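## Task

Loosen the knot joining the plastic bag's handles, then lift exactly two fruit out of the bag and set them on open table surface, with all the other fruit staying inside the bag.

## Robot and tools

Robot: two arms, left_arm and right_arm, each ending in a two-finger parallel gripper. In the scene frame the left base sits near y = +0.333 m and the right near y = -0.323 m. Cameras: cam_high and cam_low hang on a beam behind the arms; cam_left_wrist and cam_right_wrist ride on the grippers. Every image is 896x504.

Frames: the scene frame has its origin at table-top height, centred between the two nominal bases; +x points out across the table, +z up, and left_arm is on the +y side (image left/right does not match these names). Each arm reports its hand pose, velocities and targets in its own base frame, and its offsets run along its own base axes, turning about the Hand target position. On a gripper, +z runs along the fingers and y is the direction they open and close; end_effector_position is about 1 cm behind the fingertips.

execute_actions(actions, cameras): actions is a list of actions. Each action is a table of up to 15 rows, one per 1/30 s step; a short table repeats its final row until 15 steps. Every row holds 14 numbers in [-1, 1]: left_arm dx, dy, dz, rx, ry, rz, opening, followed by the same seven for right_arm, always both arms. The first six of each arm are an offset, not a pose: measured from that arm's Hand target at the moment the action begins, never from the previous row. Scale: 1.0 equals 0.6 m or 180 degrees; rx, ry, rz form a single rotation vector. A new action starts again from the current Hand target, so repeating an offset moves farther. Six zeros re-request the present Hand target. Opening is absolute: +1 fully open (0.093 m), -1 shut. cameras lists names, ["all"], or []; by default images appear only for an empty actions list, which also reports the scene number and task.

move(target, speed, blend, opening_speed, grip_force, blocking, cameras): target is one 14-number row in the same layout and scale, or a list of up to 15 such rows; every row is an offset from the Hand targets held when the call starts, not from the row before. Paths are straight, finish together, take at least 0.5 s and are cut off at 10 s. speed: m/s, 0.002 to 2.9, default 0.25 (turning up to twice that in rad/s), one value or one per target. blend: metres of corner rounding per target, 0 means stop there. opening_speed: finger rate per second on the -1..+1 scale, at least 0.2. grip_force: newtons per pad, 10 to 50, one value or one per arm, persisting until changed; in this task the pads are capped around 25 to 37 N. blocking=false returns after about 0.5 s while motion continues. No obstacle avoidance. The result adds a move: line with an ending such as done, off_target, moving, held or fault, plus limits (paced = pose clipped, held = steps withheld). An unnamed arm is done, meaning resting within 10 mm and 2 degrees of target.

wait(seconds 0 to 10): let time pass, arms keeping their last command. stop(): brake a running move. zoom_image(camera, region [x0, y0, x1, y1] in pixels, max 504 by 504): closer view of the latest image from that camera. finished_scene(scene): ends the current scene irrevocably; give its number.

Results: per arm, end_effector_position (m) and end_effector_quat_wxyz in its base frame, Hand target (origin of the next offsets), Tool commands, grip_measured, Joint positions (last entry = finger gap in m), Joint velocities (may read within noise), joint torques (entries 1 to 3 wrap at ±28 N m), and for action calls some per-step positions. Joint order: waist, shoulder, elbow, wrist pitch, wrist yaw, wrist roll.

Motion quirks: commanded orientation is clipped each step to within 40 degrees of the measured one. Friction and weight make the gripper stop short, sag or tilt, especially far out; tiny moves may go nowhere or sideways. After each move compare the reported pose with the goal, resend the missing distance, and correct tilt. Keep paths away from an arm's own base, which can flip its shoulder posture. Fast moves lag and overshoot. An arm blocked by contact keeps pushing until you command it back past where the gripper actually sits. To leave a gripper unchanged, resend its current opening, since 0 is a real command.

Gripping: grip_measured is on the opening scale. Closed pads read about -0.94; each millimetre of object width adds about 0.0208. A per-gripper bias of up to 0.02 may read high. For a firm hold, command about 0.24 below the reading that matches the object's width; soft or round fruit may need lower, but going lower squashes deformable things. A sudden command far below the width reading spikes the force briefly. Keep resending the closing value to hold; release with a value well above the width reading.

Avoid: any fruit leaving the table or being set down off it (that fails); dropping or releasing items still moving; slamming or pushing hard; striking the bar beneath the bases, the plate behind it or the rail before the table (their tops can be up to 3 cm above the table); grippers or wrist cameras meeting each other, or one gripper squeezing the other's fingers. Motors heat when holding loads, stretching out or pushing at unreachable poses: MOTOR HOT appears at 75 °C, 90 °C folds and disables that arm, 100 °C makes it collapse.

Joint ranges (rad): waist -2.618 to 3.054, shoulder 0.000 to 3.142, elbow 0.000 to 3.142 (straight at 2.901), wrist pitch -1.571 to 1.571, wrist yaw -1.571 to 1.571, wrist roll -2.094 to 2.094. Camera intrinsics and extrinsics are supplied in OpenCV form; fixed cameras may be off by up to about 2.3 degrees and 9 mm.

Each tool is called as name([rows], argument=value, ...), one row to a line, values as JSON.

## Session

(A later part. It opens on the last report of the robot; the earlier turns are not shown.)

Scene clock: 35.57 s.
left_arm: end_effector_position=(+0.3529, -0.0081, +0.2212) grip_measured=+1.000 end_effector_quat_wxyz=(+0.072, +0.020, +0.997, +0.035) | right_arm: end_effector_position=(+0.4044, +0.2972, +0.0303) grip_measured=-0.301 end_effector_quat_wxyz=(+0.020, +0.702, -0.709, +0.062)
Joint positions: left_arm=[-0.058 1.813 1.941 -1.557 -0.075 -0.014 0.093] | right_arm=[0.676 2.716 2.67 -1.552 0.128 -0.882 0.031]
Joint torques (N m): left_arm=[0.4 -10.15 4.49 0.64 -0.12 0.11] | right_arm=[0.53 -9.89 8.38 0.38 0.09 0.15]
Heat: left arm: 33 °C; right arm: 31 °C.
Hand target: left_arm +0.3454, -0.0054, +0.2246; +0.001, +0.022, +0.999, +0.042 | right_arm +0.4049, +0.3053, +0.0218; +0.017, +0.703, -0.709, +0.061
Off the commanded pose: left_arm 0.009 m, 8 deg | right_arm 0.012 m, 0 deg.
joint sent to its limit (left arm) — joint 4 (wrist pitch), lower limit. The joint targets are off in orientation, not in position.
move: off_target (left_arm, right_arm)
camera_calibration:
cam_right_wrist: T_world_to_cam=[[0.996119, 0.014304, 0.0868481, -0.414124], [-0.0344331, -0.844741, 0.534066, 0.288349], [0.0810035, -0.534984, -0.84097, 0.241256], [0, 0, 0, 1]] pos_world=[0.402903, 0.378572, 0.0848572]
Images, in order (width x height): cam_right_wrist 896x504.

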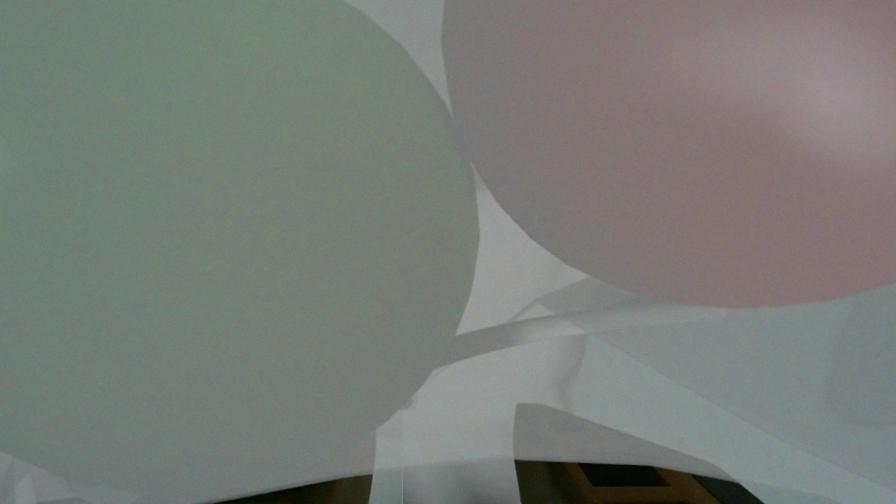

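move([
  [0,0,0,0,0,0,1,0,0,0,0,0,0,-1],
], opening_speed=1)

move([
  [0,0,0,0,0,0,1,0.01,-0.08,0.08,0,0,0,-1],
], speed=0.06, cameras=["cam_right_wrist","cam_low"])

zoom_image(camera="cam_low", region=[410, 210, 570, 330])

Scene clock: 37.03 s.
left_arm: end_effector_position=(+0.3529, -0.0081, +0.2212) grip_measured=+1.000 end_effector_quat_wxyz=(+0.072, +0.020, +0.997, +0.035) | right_arm: end_effector_position=(+0.4044, +0.2972, +0.0303) grip_measured=-0.985 end_effector_quat_wxyz=(+0.020, +0.702, -0.710, +0.062)
Joint positions: left_arm=[-0.058 1.813 1.941 -1.557 -0.075 -0.014 0.093] | right_arm=[0.676 2.716 2.67 -1.552 0.128 -0.881 0]
Joint torques (N m): left_arm=[0.34 -10.13 4.45 0.65 -0.13 0.13] | right_arm=[0.68 -9.92 8.38 0.35 0.1 0.12]
Heat: left arm: 34 °C; right arm: 31 °C.
Hand target: left_arm +0.3454, -0.0054, +0.2246; +0.001, +0.022, +0.999, +0.042 | right_arm +0.4049, +0.3053, +0.0218; +0.017, +0.703, -0.709, +0.061
Off the commanded pose: left_arm 0.009 m, 8 deg | right_arm 0.012 m, 0 deg.
joint sent to its limit (left arm) — joint 4 (wrist pitch), lower limit. The joint targets are off in orientation, not in position.
move: off_target (left_arm, right_arm)

Scene clock: 38.67 s.
left_arm: end_effector_position=(+0.3529, -0.0081, +0.2212) grip_measured=+1.000 end_effector_quat_wxyz=(+0.072, +0.020, +0.997, +0.035) | right_arm: end_effector_position=(+0.4117, +0.2553, +0.0498) grip_measured=-0.985 end_effector_quat_wxyz=(+0.035, +0.699, -0.712, +0.059)
Joint positions: left_arm=[-0.058 1.813 1.941 -1.557 -0.075 -0.014 0.093] | right_arm=[0.599 2.608 2.538 -1.55 0.128 -0.951 0]
Joint torques (N m): left_arm=[0.39 -10.1 4.52 0.63 -0.13 0.12] | right_arm=[0.05 -15.99 5.19 0.19 0.12 -0.02]
Heat: left arm: 34 °C; right arm: 32 °C.
Hand target: left_arm +0.3454, -0.0054, +0.2246; +0.001, +0.022, +0.999, +0.042 | right_arm +0.4109, +0.2573, +0.0697; +0.017, +0.703, -0.709, +0.061
Off the commanded pose: left_arm 0.009 m, 8 deg | right_arm 0.020 m, 2 deg.
joint sent to its limit (left arm) — joint 4 (wrist pitch), lower limit. The joint targets are off in orientation, not in position.
move: off_target (left_arm, right_arm)
camera_calibration:
cam_right_wrist: T_world_to_cam=[[0.998172, 0.00693755, 0.0600344, -0.420154], [-0.027199, -0.835523, 0.548782, 0.236775], [0.0539673, -0.549412, -0.833807, 0.249082], [0, 0, 0, 1]] pos_world=[0.412384, 0.337594, 0.102972]
Images, in order (width x height): cam_low 896x504, cam_right_wrist 896x504.

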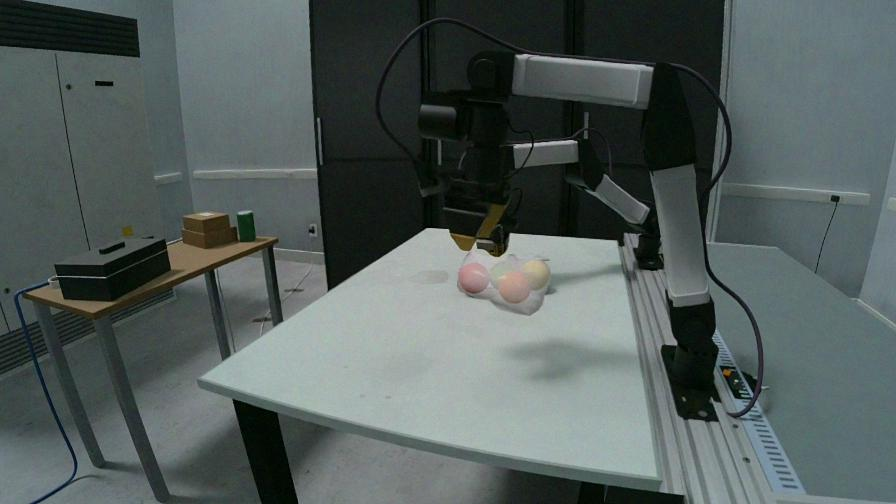

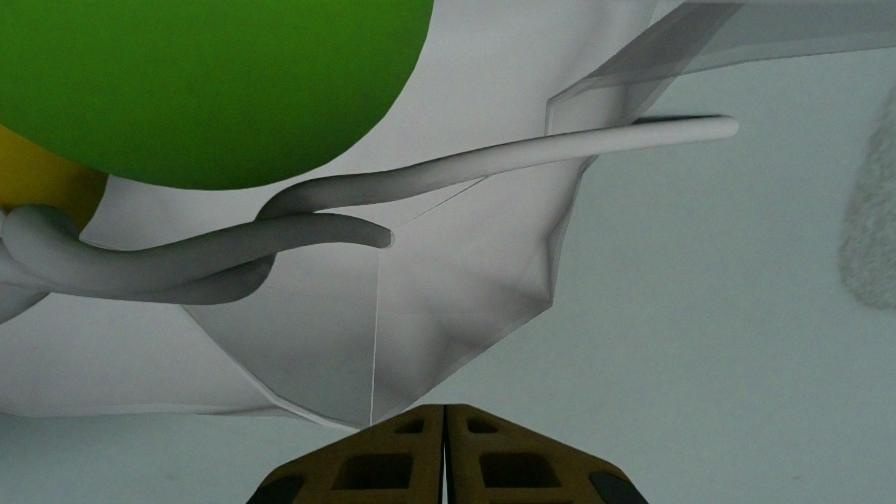

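Scaled by 3.150 from the camera's 896x504 image, which has a finer 1280x720 frame.

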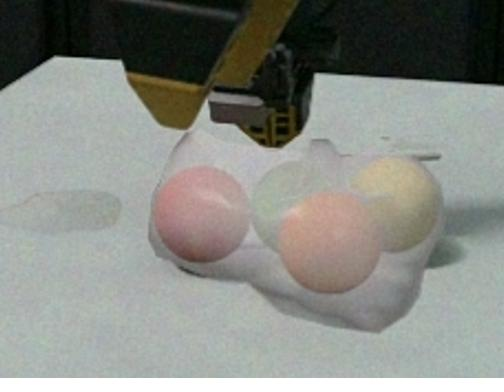

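move([
  [0,0,0,0,0,0,1,-0.02,-0.05,0.12,0,0,0,0.1],
], cameras=["cam_right_wrist","cam_low"])

zoom_image(camera="cam_right_wrist", region=[150, 0, 600, 250])

Scene clock: 41.37 s.
left_arm: end_effector_position=(+0.3529, -0.0081, +0.2212) grip_measured=+1.000 end_effector_quat_wxyz=(+0.072, +0.020, +0.997, +0.035) | right_arm: end_effector_position=(+0.4034, +0.2274, +0.1348) grip_measured=+0.099 end_effector_quat_wxyz=(-0.020, +0.699, -0.711, +0.070)
Joint positions: left_arm=[-0.058 1.813 1.941 -1.557 -0.075 -0.014 0.093] | right_arm=[0.56 2.344 2.396 -1.554 0.128 -0.999 0.05]
Joint torques (N m): left_arm=[0.38 -10.1 4.41 0.64 -0.13 0.11] | right_arm=[0.06 -12.42 5.26 0.36 0.12 -0.01]
Heat: left arm: 34 °C; right arm: 33 °C.
Hand target: left_arm +0.3454, -0.0054, +0.2246; +0.001, +0.022, +0.999, +0.042 | right_arm +0.3989, +0.2272, +0.1416; +0.017, +0.703, -0.709, +0.061
Off the commanded pose: left_arm 0.009 m, 8 deg | right_arm 0.008 m, 4 deg.
joint sent to its limit (left arm) — joint 4 (wrist pitch), lower limit. The joint targets are off in orientation, not in position.
joint sent to its limit (right arm) — joint 4 (wrist pitch), lower limit. The joint targets are off in orientation, not in position.
move: off_target (left_arm, right_arm)
camera_calibration:
cam_right_wrist: T_world_to_cam=[[0.987935, 0.00873487, 0.154625, -0.425716], [-0.0693002, -0.867942, 0.491807, 0.198595], [0.138501, -0.496588, -0.856865, 0.262134], [0, 0, 0, 1]] pos_world=[0.398036, 0.30626, 0.19277]
Images, in order (width x height): cam_low 896x504, cam_right_wrist 896x504.

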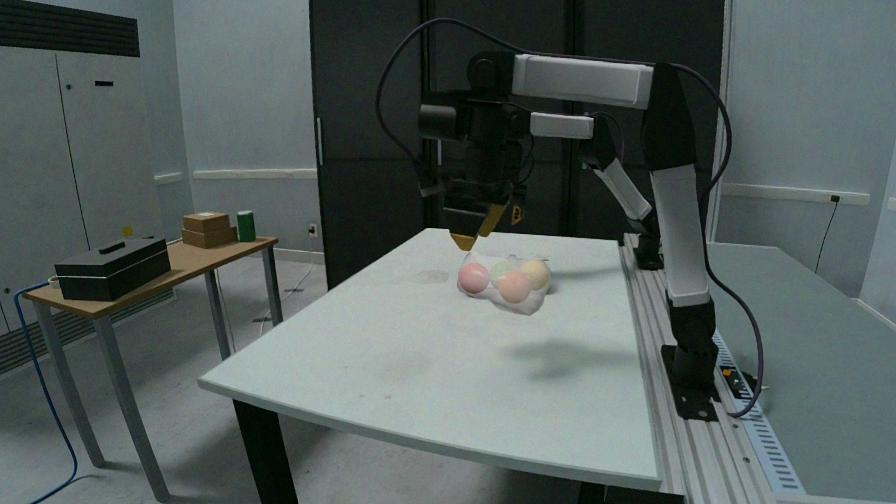

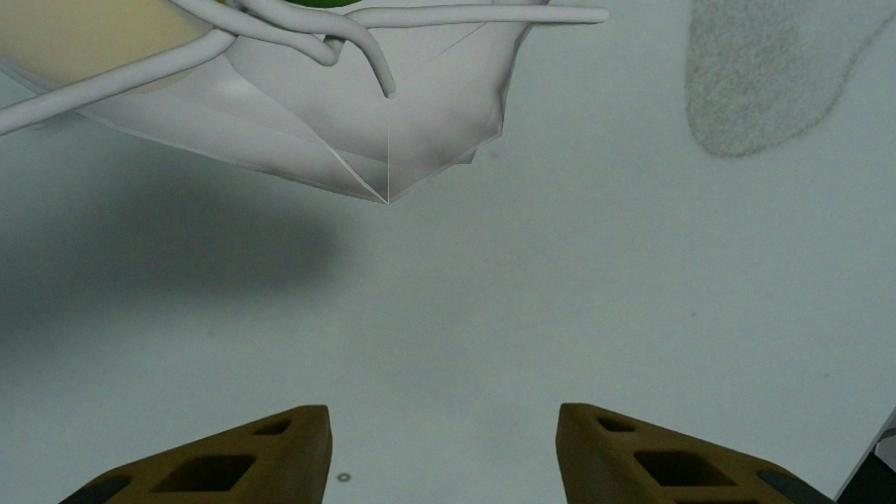

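Scaled by 1.120 from the camera's 896x504 image, which has a finer 1280x720 frame.

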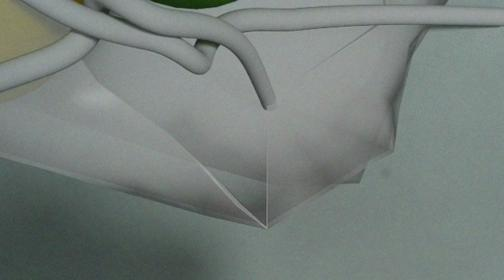

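move([
  [0,0,0,0,0,0,1,0.003,0.1,-0.15,0,0,0,-0.3],
  [0,0,0,0,0,0,1,0.003,0.105,-0.213,0,0,0,-0.3],
], speed=[0.2,0.06], cameras=["cam_right_wrist"])

Scene clock: 45.23 s.
left_arm: end_effector_position=(+0.3529, -0.0081, +0.2212) grip_measured=+1.000 end_effector_quat_wxyz=(+0.072, +0.020, +0.997, +0.035) | right_arm: end_effector_position=(+0.4012, +0.2830, +0.0217) grip_measured=-0.299 end_effector_quat_wxyz=(+0.022, +0.702, -0.709, +0.062)
Joint positions: left_arm=[-0.058 1.813 1.941 -1.557 -0.075 -0.014 0.093] | right_arm=[0.658 2.596 2.403 -1.408 0.128 -0.9 0.031]
Joint torques (N m): left_arm=[0.4 -10.13 4.42 0.64 -0.14 0.11] | right_arm=[0.68 -11.18 5.35 0.55 0.11 0.12]
Heat: left arm: 35 °C; right arm: 33 °C.
Hand target: left_arm +0.3454, -0.0054, +0.2246; +0.001, +0.022, +0.999, +0.042 | right_arm +0.4007, +0.2902, +0.0139; +0.017, +0.703, -0.709, +0.061
Off the commanded pose: left_arm 0.009 m, 8 deg | right_arm 0.011 m, 1 deg.
joint sent to its limit (left arm) — joint 4 (wrist pitch), lower limit. The joint targets are off in orientation, not in position.
move: off_target (left_arm, right_arm)
camera_calibration:
cam_right_wrist: T_world_to_cam=[[0.996466, 0.0140019, 0.0828172, -0.409893], [-0.0327614, -0.843115, 0.536735, 0.279637], [0.0773397, -0.537552, -0.839677, 0.228764], [0, 0, 0, 1]] pos_world=[0.399914, 0.364478, 0.0759434]
Images, in order (width x height): cam_right_wrist 896x504.

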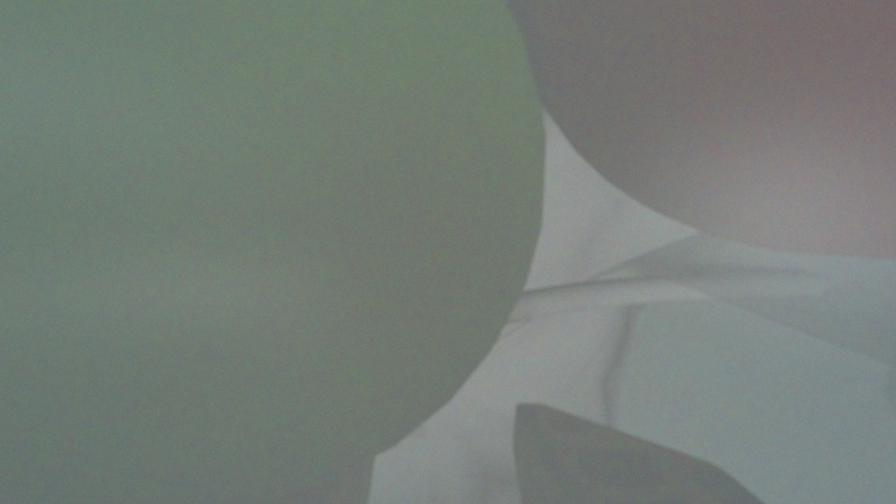

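move(target=[0,0,0,0,0,0,1,0,0,0,0,0,0,-1], opening_speed=1, cameras=["cam_right_wrist"])

Scene clock: 49.43 s.
left_arm: end_effector_position=(+0.3529, -0.0081, +0.2212) grip_measured=+1.000 end_effector_quat_wxyz=(+0.072, +0.020, +0.997, +0.035) | right_arm: end_effector_position=(+0.4018, +0.2834, +0.0216) grip_measured=-0.985 end_effector_quat_wxyz=(+0.021, +0.701, -0.710, +0.062)
Joint positions: left_arm=[-0.058 1.813 1.941 -1.557 -0.075 -0.014 0.093] | right_arm=[0.658 2.596 2.403 -1.405 0.128 -0.899 0]
Joint torques (N m): left_arm=[0.4 -10.11 4.46 0.64 -0.13 0.12] | right_arm=[0.68 -11.15 5.26 0.53 0.11 0.15]
Heat: left arm: 35 °C; right arm: 33 °C.
Hand target: left_arm +0.3454, -0.0054, +0.2246; +0.001, +0.022, +0.999, +0.042 | right_arm +0.4008, +0.2903, +0.0139; +0.017, +0.703, -0.709, +0.061
Off the commanded pose: left_arm 0.009 m, 8 deg | right_arm 0.010 m, 0 deg.
joint sent to its limit (left arm) — joint 4 (wrist pitch), lower limit. The joint targets are off in orientation, not in position.
move: off_target (left_arm)
camera_calibration:
cam_right_wrist: T_world_to_cam=[[0.996265, 0.0134645, 0.0852919, -0.410313], [-0.0343953, -0.84414, 0.535018, 0.281087], [0.0792021, -0.535954, -0.840524, 0.227765], [0, 0, 0, 1]] pos_world=[0.400409, 0.364873, 0.0760521]
Images, in order (width x height): cam_right_wrist 896x504.

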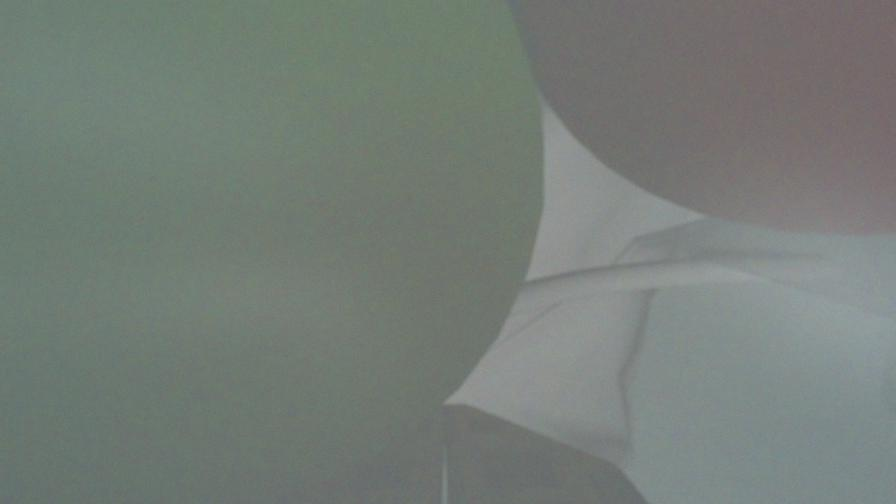

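move([
  [0,0,0,0,0,0,1,0,0,0.02,0,0,0,-0.2],
  [0,0,0,0,0,0,1,0,-0.1,0.05,0,0,0,-0.2],
  [0,0,0,0,0,0,1,0,-0.1,0.21,0,0,0,0],
], blend=[0.01,0.02,0], speed=0.15, cameras=["all"])

Scene clock: 53.10 s.
left_arm: end_effector_position=(+0.3529, -0.0081, +0.2212) grip_measured=+1.000 end_effector_quat_wxyz=(+0.072, +0.020, +0.997, +0.035) | right_arm: end_effector_position=(+0.4017, +0.2261, +0.1169) grip_measured=-0.001 end_effector_quat_wxyz=(+0.001, +0.699, -0.712, +0.063)
Joint positions: left_arm=[-0.058 1.813 1.941 -1.557 -0.075 -0.014 0.093] | right_arm=[0.557 2.373 2.377 -1.55 0.123 -0.997 0.045]
Joint torques (N m): left_arm=[0.39 -10.1 4.4 0.62 -0.13 0.13] | right_arm=[0.55 -14.02 8.13 0.23 0.16 -0.03]
Heat: left arm: 36 °C; right arm: 35 °C.
Hand target: left_arm +0.3454, -0.0054, +0.2246; +0.001, +0.022, +0.999, +0.042 | right_arm +0.4007, +0.2302, +0.1400; +0.017, +0.703, -0.709, +0.061
Off the commanded pose: left_arm 0.009 m, 8 deg | right_arm 0.023 m, 2 deg.
joint sent to its limit (left arm) — joint 4 (wrist pitch), lower limit. The joint targets are off in orientation, not in position.
joint sent to its limit (right arm) — joint 4 (wrist pitch), lower limit. The joint targets are off in orientation, not in position.
move: off_target (left_arm, right_arm); blend cut to 0 m at target 1; target 3's new opening was sent with right_arm's hand 0.023 m and 2 deg from that target
camera_calibration:
cam_left_wrist: T_world_to_cam=[[-0.0105354, -0.998256, -0.0580826, 0.00741792], [-0.96326, -0.00545726, 0.268515, 0.319882], [-0.268364, 0.0587775, -0.961523, 0.392927], [0, 0, 0, 1]] pos_world=[0.413655, -0.0139446, 0.292346]
cam_right_wrist: T_world_to_cam=[[0.99343, 0.00663012, 0.114247, -0.418274], [-0.0530466, -0.857912, 0.511051, 0.195129], [0.101402, -0.513754, -0.851924, 0.264571], [0, 0, 0, 1]] pos_world=[0.399048, 0.306101, 0.17346]

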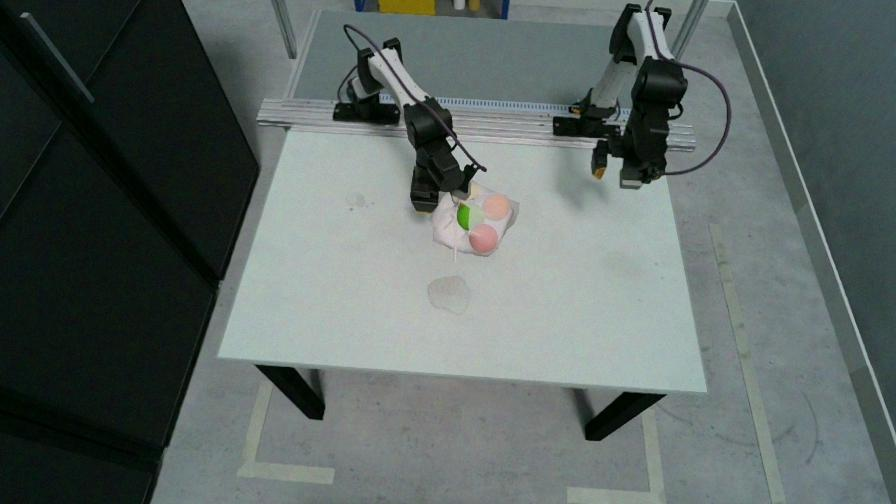

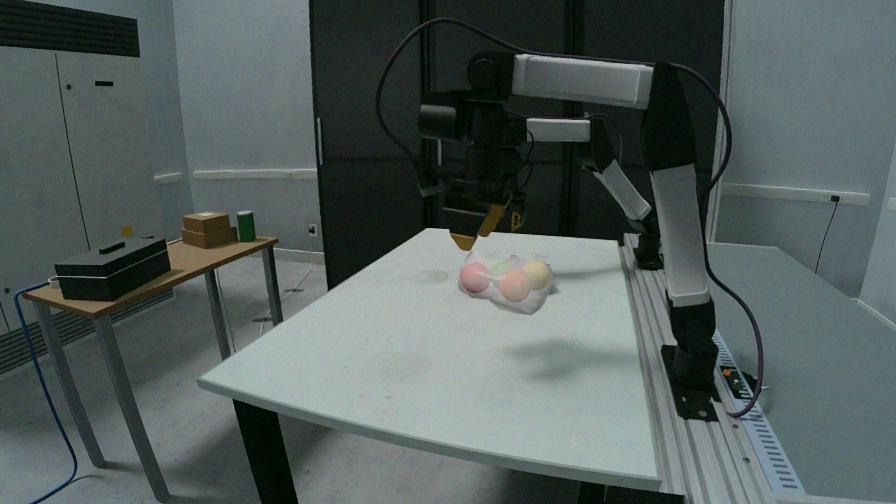

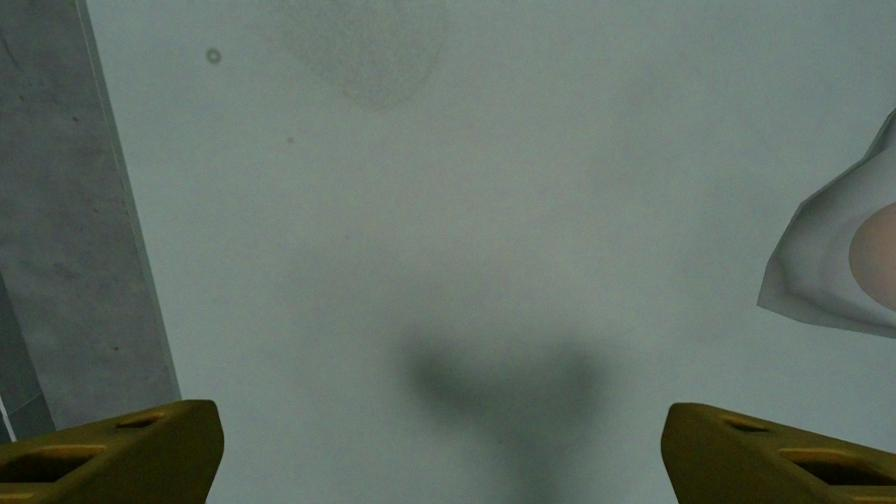

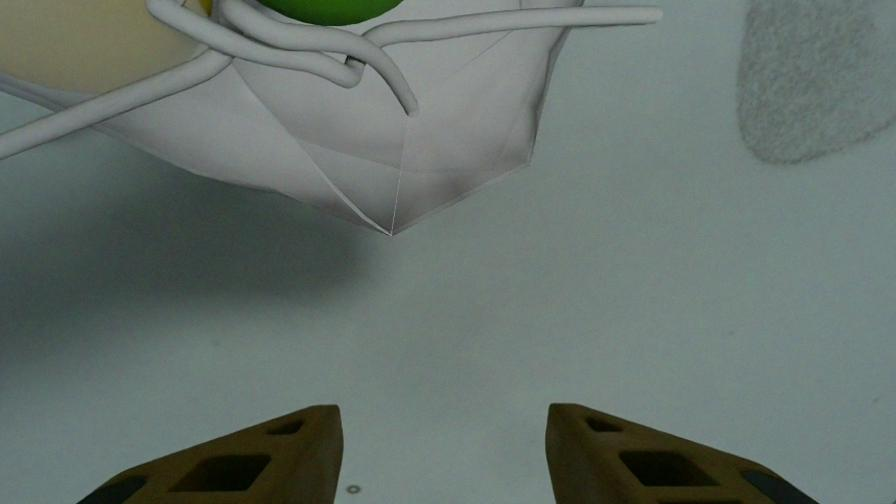

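move(target=[0,0,0,0,0,0,1,-0.08,-0.04,0.1,0,0,0,0], cameras=["cam_right_wrist","cam_low"])

zoom_image(camera="cam_low", region=[430, 230, 580, 330])

Scene clock: 56.13 s.
left_arm: end_effector_position=(+0.3529, -0.0081, +0.2212) grip_measured=+1.000 end_effector_quat_wxyz=(+0.072, +0.020, +0.997, +0.035) | right_arm: end_effector_position=(+0.3575, +0.2057, +0.1970) grip_measured=-0.001 end_effector_quat_wxyz=(-0.053, +0.701, -0.708, +0.074)
Joint positions: left_arm=[-0.058 1.813 1.941 -1.557 -0.075 -0.014 0.093] | right_arm=[0.572 2.057 2.178 -1.557 0.123 -0.997 0.045]
Joint torques (N m): left_arm=[0.42 -10.14 4.42 0.64 -0.13 0.11] | right_arm=[0.57 -10.1 5.15 0.51 0.2 0.06]
Heat: left arm: 36 °C; right arm: 36 °C.
Hand target: left_arm +0.3454, -0.0054, +0.2246; +0.001, +0.022, +0.999, +0.042 | right_arm +0.3527, +0.2063, +0.2000; +0.017, +0.703, -0.709, +0.061
Off the commanded pose: left_arm 0.009 m, 8 deg | right_arm 0.006 m, 8 deg.
joint sent to its limit (left arm) — joint 4 (wrist pitch), lower limit. The joint targets are off in orientation, not in position.
joint sent to its limit (right arm) — joint 4 (wrist pitch), lower limit. The joint targets are off in orientation, not in position.
move: off_target (left_arm, right_arm)
camera_calibration:
cam_right_wrist: T_world_to_cam=[[0.978291, 0.0118412, 0.206898, -0.39724], [-0.0851337, -0.887271, 0.453324, 0.163172], [0.188942, -0.461096, -0.867001, 0.287557], [0, 0, 0, 1]] pos_world=[0.348176, 0.282073, 0.257531]
Images, in order (width x height): cam_low 896x504, cam_right_wrist 896x504.

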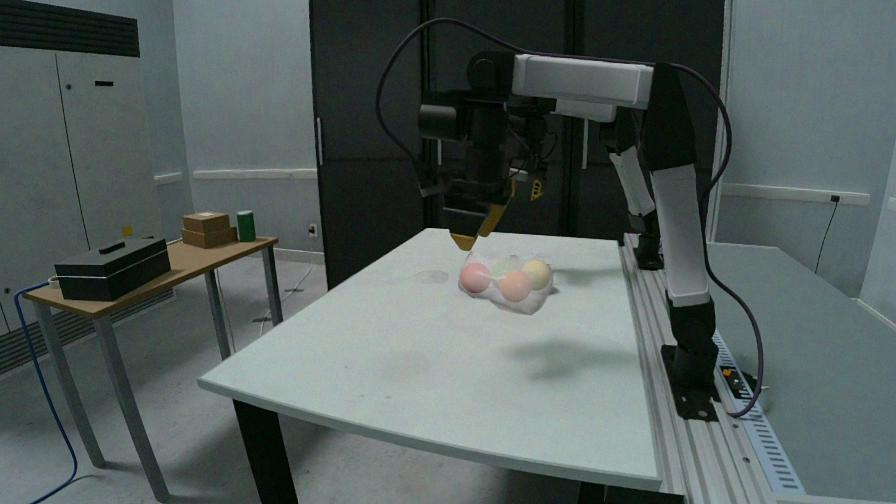

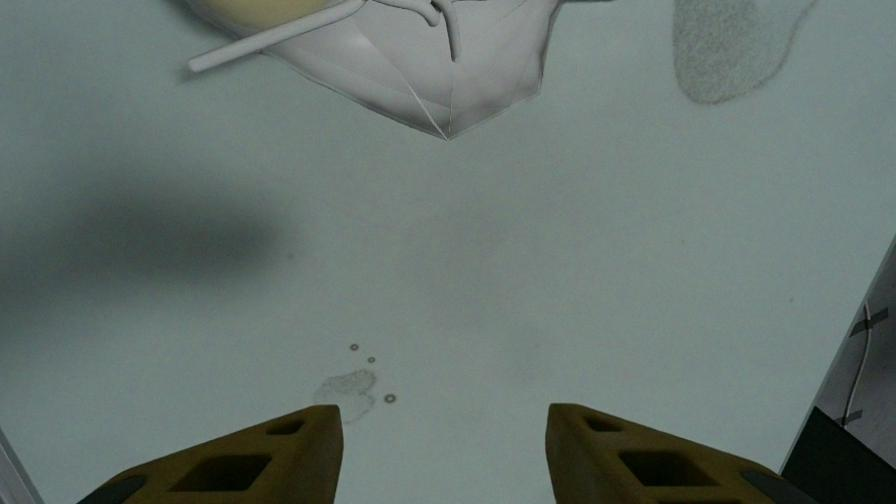

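Scaled by 3.360 from the camera's 896x504 image, which has a finer 1280x720 frame.

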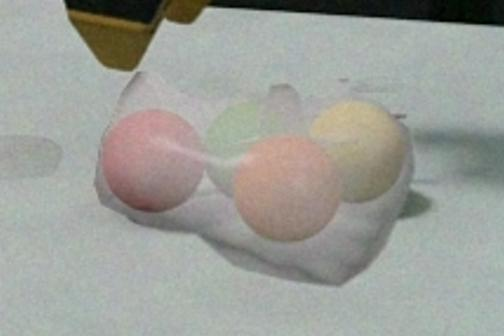

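move([
  [0,0,0,0,0,0,1,0.083,0.117,-0.233,0,0,0,-0.2],
  [0,0,0,0,0,0,1,0.083,0.124,-0.347,0,0,0,-0.2],
  [0,0,0,0,0,0,1,0.083,0.124,-0.347,0,0,0,-1],
], blend=[0.01,0,0], opening_speed=1, speed=[0.2,0.08,0.08])

move(target=[0,0,0,0,0,0,1,0,0,0,0,0,0,-1], cameras=["cam_right_wrist"])

Scene clock: 61.00 s.
left_arm: end_effector_position=(+0.3529, -0.0081, +0.2212) grip_measured=+1.000 end_effector_quat_wxyz=(+0.072, +0.020, +0.997, +0.035) | right_arm: end_effector_position=(+0.4083, +0.2804, +0.0100) grip_measured=-0.985 end_effector_quat_wxyz=(+0.000, +0.702, -0.710, +0.061)
Joint positions: left_arm=[-0.058 1.813 1.941 -1.557 -0.075 -0.014 0.093] | right_arm=[0.643 2.549 2.27 -1.275 0.12 -0.918 0]
Joint torques (N m): left_arm=[0.4 -10.09 4.45 0.64 -0.14 0.13] | right_arm=[0.46 -9.73 4.49 0.52 0.17 0.15]
Heat: left arm: 36 °C; right arm: 36 °C.
Hand target: left_arm +0.3454, -0.0054, +0.2246; +0.001, +0.022, +0.999, +0.042 | right_arm +0.4024, +0.2808, -0.0082; +0.017, +0.703, -0.709, +0.061
Off the commanded pose: left_arm 0.009 m, 8 deg | right_arm 0.019 m, 2 deg.
joint sent to its limit (left arm) — joint 4 (wrist pitch), lower limit. The joint targets are off in orientation, not in position.
move: off_target (left_arm, right_arm); target 3's new opening was sent with right_arm's hand 0.019 m and 2 deg from that target

Scene clock: 61.50 s.
left_arm: end_effector_position=(+0.3529, -0.0081, +0.2212) grip_measured=+1.000 end_effector_quat_wxyz=(+0.072, +0.020, +0.997, +0.035) | right_arm: end_effector_position=(+0.4084, +0.2805, +0.0100) grip_measured=-0.985 end_effector_quat_wxyz=(+0.000, +0.702, -0.710, +0.061)
Joint positions: left_arm=[-0.058 1.813 1.941 -1.557 -0.075 -0.014 0.093] | right_arm=[0.643 2.549 2.27 -1.275 0.12 -0.918 0]
Joint torques (N m): left_arm=[0.38 -10.14 4.45 0.61 -0.12 0.11] | right_arm=[0.46 -9.59 4.59 0.47 0.17 0.17]
Heat: left arm: 36 °C; right arm: 36 °C.
Hand target: left_arm +0.3454, -0.0054, +0.2246; +0.001, +0.022, +0.999, +0.042 | right_arm +0.4025, +0.2808, -0.0082; +0.017, +0.703, -0.709, +0.061
Off the commanded pose: left_arm 0.009 m, 8 deg | right_arm 0.019 m, 2 deg.
joint sent to its limit (left arm) — joint 4 (wrist pitch), lower limit. The joint targets are off in orientation, not in position.
move: off_target (left_arm, right_arm)
camera_calibration:
cam_right_wrist: T_world_to_cam=[[0.993488, 0.0135916, 0.113121, -0.415068], [-0.0459967, -0.860506, 0.50736, 0.29462], [0.104237, -0.509259, -0.854277, 0.198405], [0, 0, 0, 1]] pos_world=[0.405236, 0.360204, 0.0669675]
Images, in order (width x height): cam_right_wrist 896x504.

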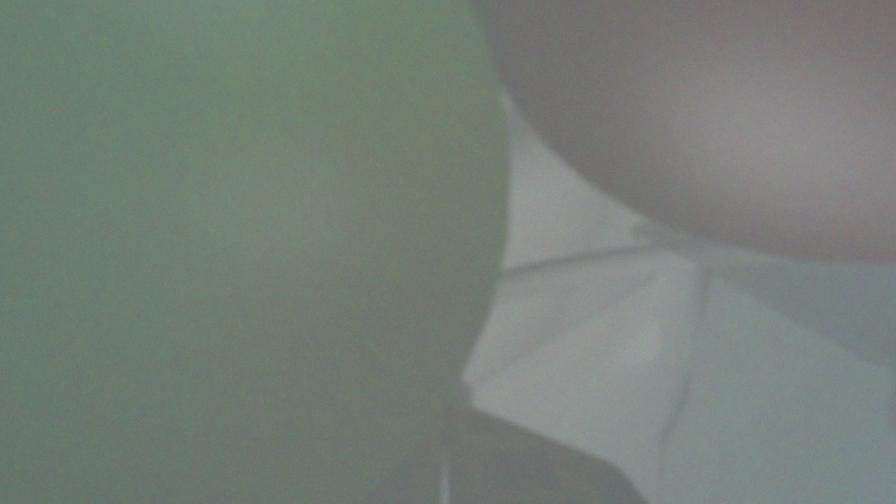

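move([
  [0,0,0,0,0,0,1,0,-0.02,0.05,0,0,0,-0.2],
  [0,0,0,0,0,0,1,0,-0.1,0.21,0,0,0,0.2],
  [0,0,0,0,0,0,1,-0.07,0.03,0.26,0,0,-0.5,0.2],
], blend=[0.01,0.03,0], speed=0.25, cameras=["cam_right_wrist"])

zoom_image(camera="cam_right_wrist", region=[250, 80, 650, 400])

Scene clock: 68.23 s.
left_arm: end_effector_position=(+0.3529, -0.0081, +0.2212) grip_measured=+1.000 end_effector_quat_wxyz=(+0.072, +0.020, +0.997, +0.035) | right_arm: end_effector_position=(+0.3634, +0.2927, +0.1204) grip_measured=+0.199 end_effector_quat_wxyz=(+0.017, +0.005, +1.000, +0.018)
Joint positions: left_arm=[-0.058 1.813 1.941 -1.557 -0.075 -0.014 0.093] | right_arm=[0.676 2.382 2.412 -1.551 -0.007 0.686 0.055]
Joint torques (N m): left_arm=[0.38 -10.1 4.49 0.64 -0.14 0.12] | right_arm=[0.39 -14.72 8.35 0.29 0.03 0.16]
Heat: left arm: 37 °C; right arm: 37 °C.
Hand target: left_arm +0.3454, -0.0054, +0.2246; +0.001, +0.022, +0.999, +0.042 | right_arm +0.3604, +0.2988, +0.1477; -0.055, +0.004, +0.998, -0.031
Off the commanded pose: left_arm 0.009 m, 8 deg | right_arm 0.028 m, 10 deg.
joint sent to its limit (left arm) — joint 4 (wrist pitch), lower limit. The joint targets are off in orientation, not in position.
joint sent to its limit (right arm) — joint 4 (wrist pitch), lower limit. The joint targets are off in orientation, not in position.
move: off_target (left_arm, right_arm); blend cut to 0 m at target 2; target 2's new opening was sent with right_arm's hand 0.015 m and 1 deg from that target
camera_calibration:
cam_right_wrist: T_world_to_cam=[[0.00775764, -0.999945, -0.00701462, 0.286378], [-0.915555, -0.00992346, 0.40207, 0.326708], [-0.402117, 0.00330316, -0.915582, 0.344944], [0, 0, 0, 1]] pos_world=[0.435606, 0.288465, 0.186474]
Images, in order (width x height): cam_right_wrist 896x504.

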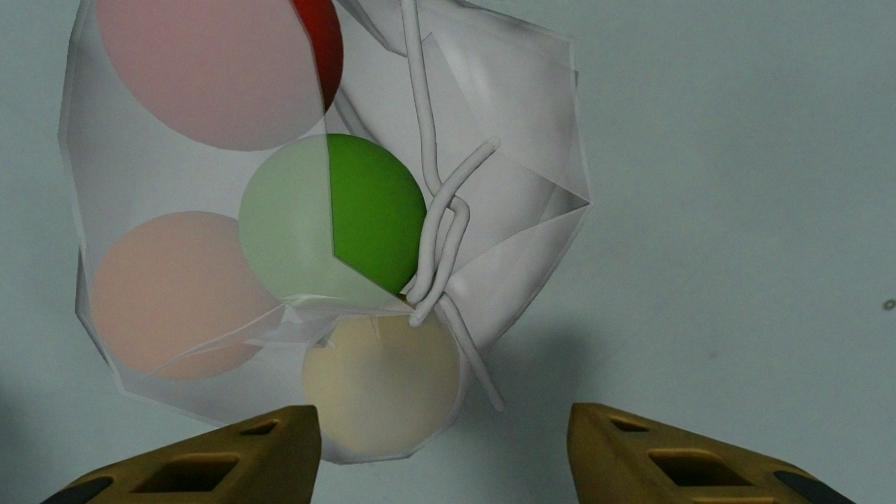

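Scaled by 1.260 from the camera's 896x504 image, which has a finer 1280x720 frame.

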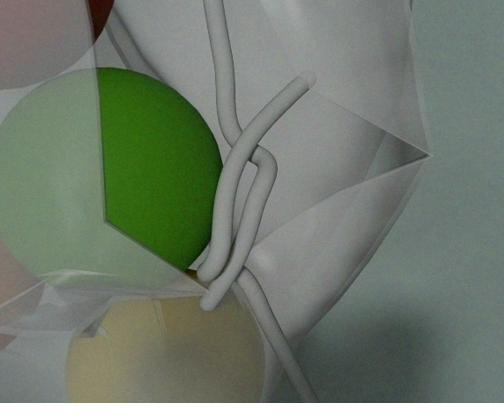

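move(target=[0,0,0,0,0,0,1,0.063,-0.03,-0.07,0,0,-0.25,-0.3], cameras=["cam_right_wrist"])

Scene clock: 71.93 s.
left_arm: end_effector_position=(+0.3529, -0.0081, +0.2212) grip_measured=+1.000 end_effector_quat_wxyz=(+0.072, +0.020, +0.997, +0.035) | right_arm: end_effector_position=(+0.3979, +0.2767, +0.1103) grip_measured=-0.299 end_effector_quat_wxyz=(-0.015, +0.386, +0.921, +0.052)
Joint positions: left_arm=[-0.058 1.813 1.941 -1.557 -0.075 -0.014 0.093] | right_arm=[0.579 2.466 2.518 -1.553 -0.083 1.375 0.031]
Joint torques (N m): left_arm=[0.44 -10.14 4.42 0.64 -0.13 0.11] | right_arm=[-0.12 -9.28 8.4 0.33 -0.05 0.12]
Heat: left arm: 37 °C; right arm: 38 °C.
Hand target: left_arm +0.3454, -0.0054, +0.2246; +0.001, +0.022, +0.999, +0.042 | right_arm +0.3983, +0.2808, +0.1058; -0.063, +0.386, +0.920, -0.008
Off the commanded pose: left_arm 0.009 m, 8 deg | right_arm 0.006 m, 9 deg.
joint sent to its limit (left arm) — joint 4 (wrist pitch), lower limit. The joint targets are off in orientation, not in position.
joint sent to its limit (right arm) — joint 4 (wrist pitch), lower limit. The joint targets are off in orientation, not in position.
move: off_target (left_arm, right_arm)
camera_calibration:
cam_right_wrist: T_world_to_cam=[[-0.6992, -0.712606, -0.0575539, 0.477398], [-0.641211, 0.589469, 0.491299, 0.07742], [-0.316176, 0.38042, -0.869087, 0.205889], [0, 0, 0, 1]] pos_world=[0.448536, 0.216235, 0.168375]
Images, in order (width x height): cam_right_wrist 896x504.

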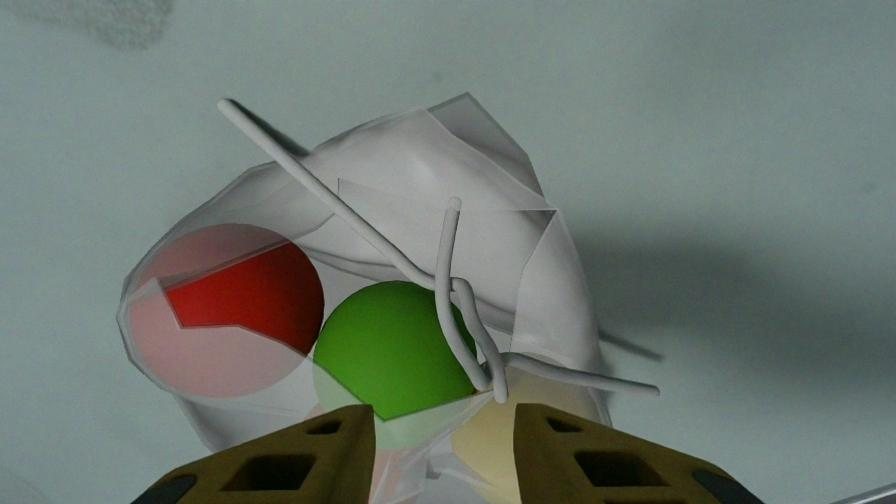

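move([
  [0,0,0,0,0,0,1,0,0.001,-0.12,0,0,0,-0.3],
  [0,0,0,0,0,0,1,0,0.003,-0.195,0,0,0,-0.3],
], speed=0.08, cameras=["cam_right_wrist"])

Scene clock: 75.10 s.
left_arm: end_effector_position=(+0.3529, -0.0081, +0.2212) grip_measured=+1.000 end_effector_quat_wxyz=(+0.072, +0.020, +0.997, +0.035) | right_arm: end_effector_position=(+0.4003, +0.2783, +0.0037) grip_measured=-0.299 end_effector_quat_wxyz=(-0.054, +0.389, +0.920, -0.006)
Joint positions: left_arm=[-0.058 1.813 1.941 -1.557 -0.075 -0.014 0.093] | right_arm=[0.579 2.645 2.428 -1.424 -0.083 1.376 0.031]
Joint torques (N m): left_arm=[0.39 -10.13 4.45 0.62 -0.13 0.11] | right_arm=[0.17 -9.98 5.37 0.34 -0.02 0.04]
Heat: left arm: 37 °C; right arm: 38 °C.
Hand target: left_arm +0.3454, -0.0054, +0.2246; +0.001, +0.022, +0.999, +0.042 | right_arm +0.3984, +0.2826, -0.0111; -0.063, +0.386, +0.920, -0.007
Off the commanded pose: left_arm 0.009 m, 8 deg | right_arm 0.016 m, 1 deg.
joint sent to its limit (left arm) — joint 4 (wrist pitch), lower limit. The joint targets are off in orientation, not in position.
move: off_target (left_arm, right_arm)
camera_calibration:
cam_right_wrist: T_world_to_cam=[[-0.698452, -0.711183, 0.0798917, 0.472784], [-0.581235, 0.628847, 0.516447, 0.0953201], [-0.417528, 0.314278, -0.852584, 0.172403], [0, 0, 0, 1]] pos_world=[0.457603, 0.222111, 0.0599891]
Images, in order (width x height): cam_right_wrist 896x504.

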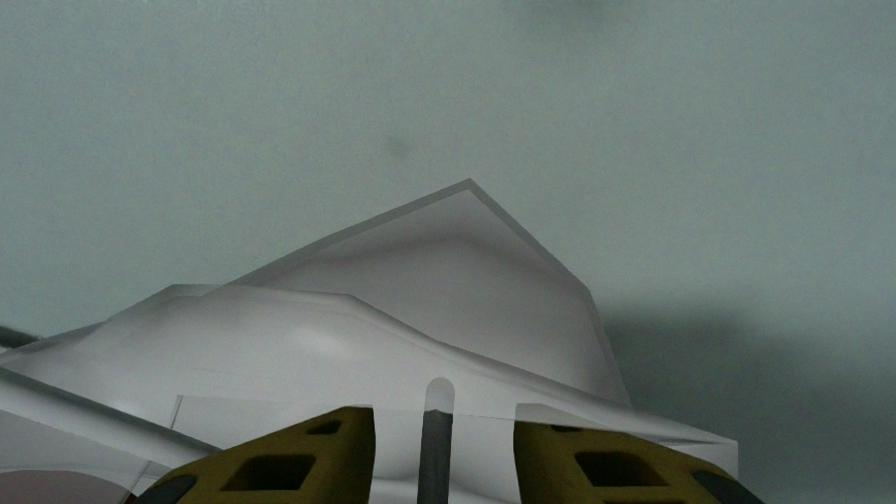

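move(target=[0,0,0,0,0,0,1,0,0,-0.005,0,0,0,-1], opening_speed=1, cameras=["cam_right_wrist"])

Scene clock: 76.40 s.
left_arm: end_effector_position=(+0.3529, -0.0081, +0.2212) grip_measured=+1.000 end_effector_quat_wxyz=(+0.072, +0.020, +0.997, +0.035) | right_arm: end_effector_position=(+0.4008, +0.2786, +0.0014) grip_measured=-0.914 end_effector_quat_wxyz=(-0.053, +0.389, +0.920, -0.005)
Joint positions: left_arm=[-0.058 1.813 1.941 -1.557 -0.075 -0.014 0.093] | right_arm=[0.579 2.645 2.419 -1.412 -0.083 1.376 0.001]
Joint torques (N m): left_arm=[0.38 -10.13 4.44 0.65 -0.13 0.12] | right_arm=[0.28 -9.81 5.16 0.38 0 0.05]
Heat: left arm: 38 °C; right arm: 37 °C.
Hand target: left_arm +0.3454, -0.0054, +0.2246; +0.001, +0.022, +0.999, +0.042 | right_arm +0.3983, +0.2826, -0.0142; -0.063, +0.386, +0.920, -0.008
Off the commanded pose: left_arm 0.009 m, 8 deg | right_arm 0.016 m, 1 deg.
joint sent to its limit (left arm) — joint 4 (wrist pitch), lower limit. The joint targets are off in orientation, not in position.
move: off_target (left_arm, right_arm)
camera_calibration:
cam_right_wrist: T_world_to_cam=[[-0.698541, -0.711345, 0.0776454, 0.473661], [-0.582254, 0.628117, 0.516188, 0.0971969], [-0.415958, 0.315369, -0.852949, 0.169571], [0, 0, 0, 1]] pos_world=[0.457999, 0.222408, 0.0576858]
Images, in order (width x height): cam_right_wrist 896x504.

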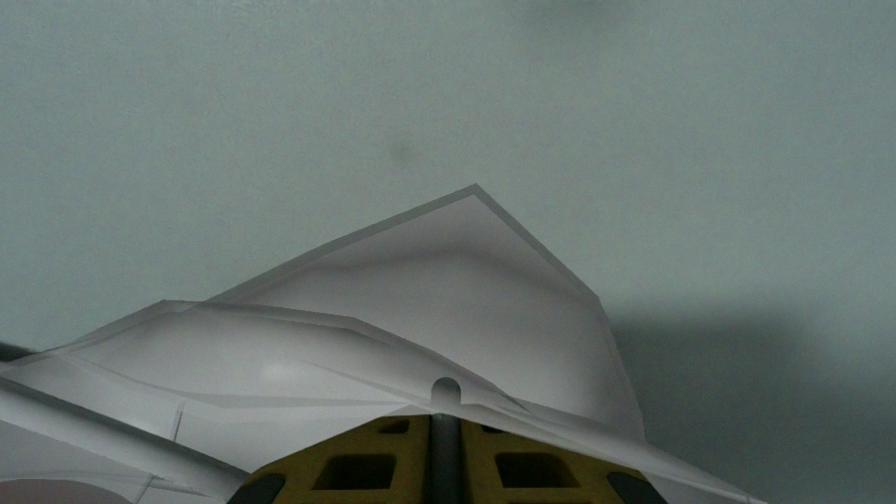

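move([
  [0,0,0,0,0,0,1,0,-0.02,0.06,0,0,0,-1],
  [0,0,0,0,0,0,1,0.12,-0.06,0.15,0,0,0,-1],
], blend=[0.02,0], speed=0.06, cameras=["all"])

zoom_image(camera="cam_high", region=[400, 160, 540, 270])

Scene clock: 79.80 s.
left_arm: end_effector_position=(+0.3529, -0.0081, +0.2212) grip_measured=+1.000 end_effector_quat_wxyz=(+0.072, +0.020, +0.997, +0.035) | right_arm: end_effector_position=(+0.4698, +0.2441, +0.0834) grip_measured=-0.914 end_effector_quat_wxyz=(+0.019, +0.395, +0.915, +0.086)
Joint positions: left_arm=[-0.058 1.813 1.941 -1.557 -0.075 -0.014 0.093] | right_arm=[0.453 2.69 2.829 -1.555 -0.084 1.274 0.001]
Joint torques (N m): left_arm=[0.4 -10.1 4.44 0.64 -0.13 0.12] | right_arm=[-0.1 -10.03 8.24 0.52 0.05 -0.06]
Heat: left arm: 38 °C; right arm: 38 °C.
Hand target: left_arm +0.3454, -0.0054, +0.2246; +0.001, +0.022, +0.999, +0.042 | right_arm +0.4704, +0.2465, +0.0758; -0.063, +0.386, +0.920, -0.007
Off the commanded pose: left_arm 0.009 m, 8 deg | right_arm 0.008 m, 14 deg.
joint sent to its limit (left arm) — joint 4 (wrist pitch), lower limit. The joint targets are off in orientation, not in position.
joint sent to its limit (right arm) — joint 4 (wrist pitch), lower limit. The joint targets are off in orientation, not in position.
move: off_target (left_arm, right_arm); blend cut to 0.0188 m at target 1
camera_calibration:
cam_left_wrist: T_world_to_cam=[[-0.0105354, -0.998256, -0.0580826, 0.00741792], [-0.96326, -0.00545726, 0.268515, 0.319882], [-0.268364, 0.0587775, -0.961523, 0.392927], [0, 0, 0, 1]] pos_world=[0.413655, -0.0139446, 0.292346]
cam_right_wrist: T_world_to_cam=[[-0.708382, -0.690906, -0.144371, 0.509036], [-0.667195, 0.588709, 0.456369, 0.171286], [-0.230316, 0.419607, -0.878, 0.168482], [0, 0, 0, 1]] pos_world=[0.513677, 0.180162, 0.143248]

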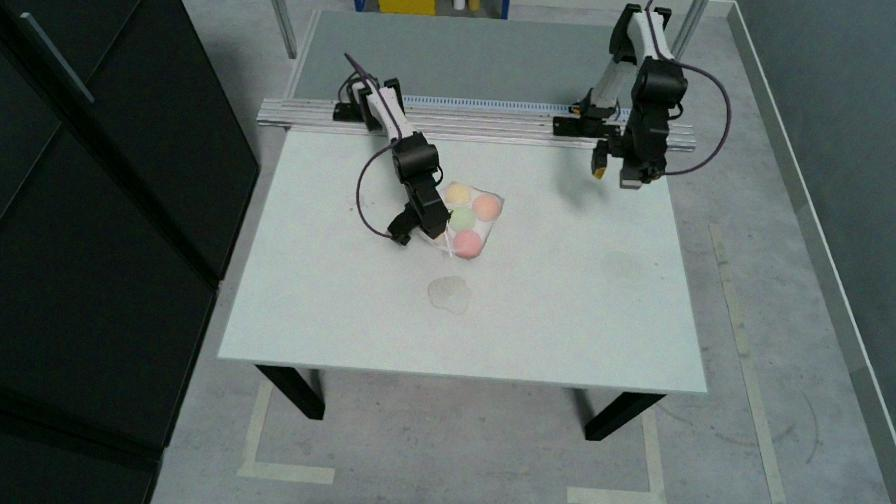

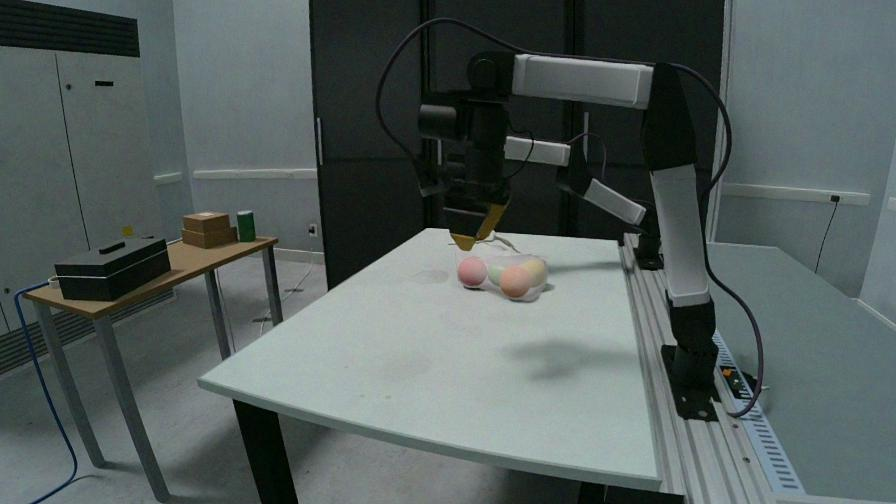

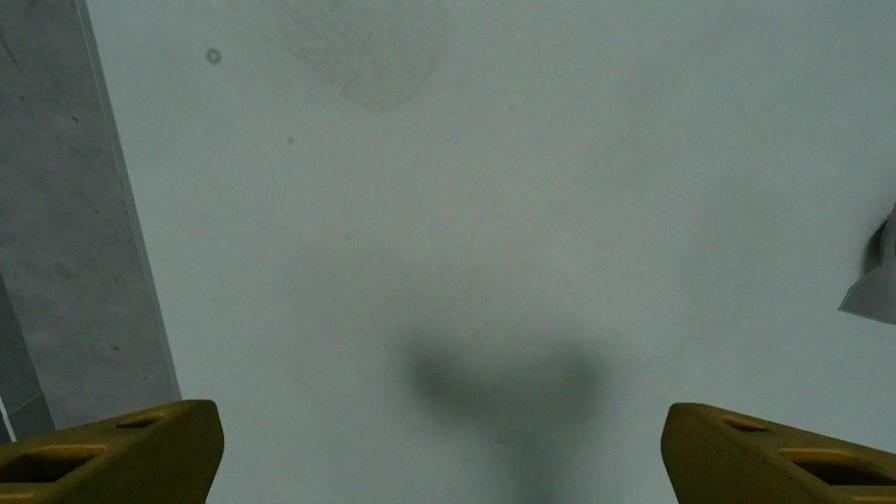

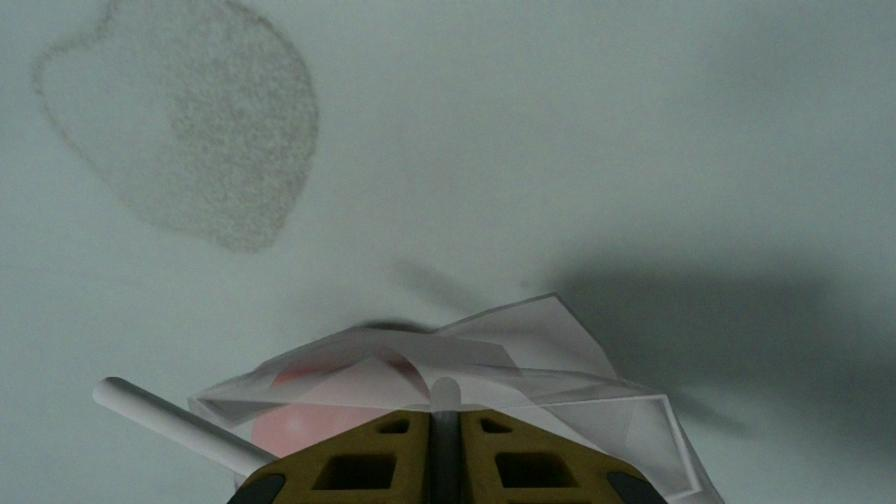

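Scaled by 3.600 from the camera's 896x504 image, which has a finer 1280x720 frame.

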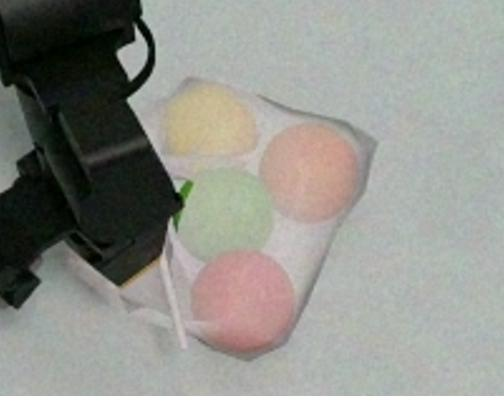

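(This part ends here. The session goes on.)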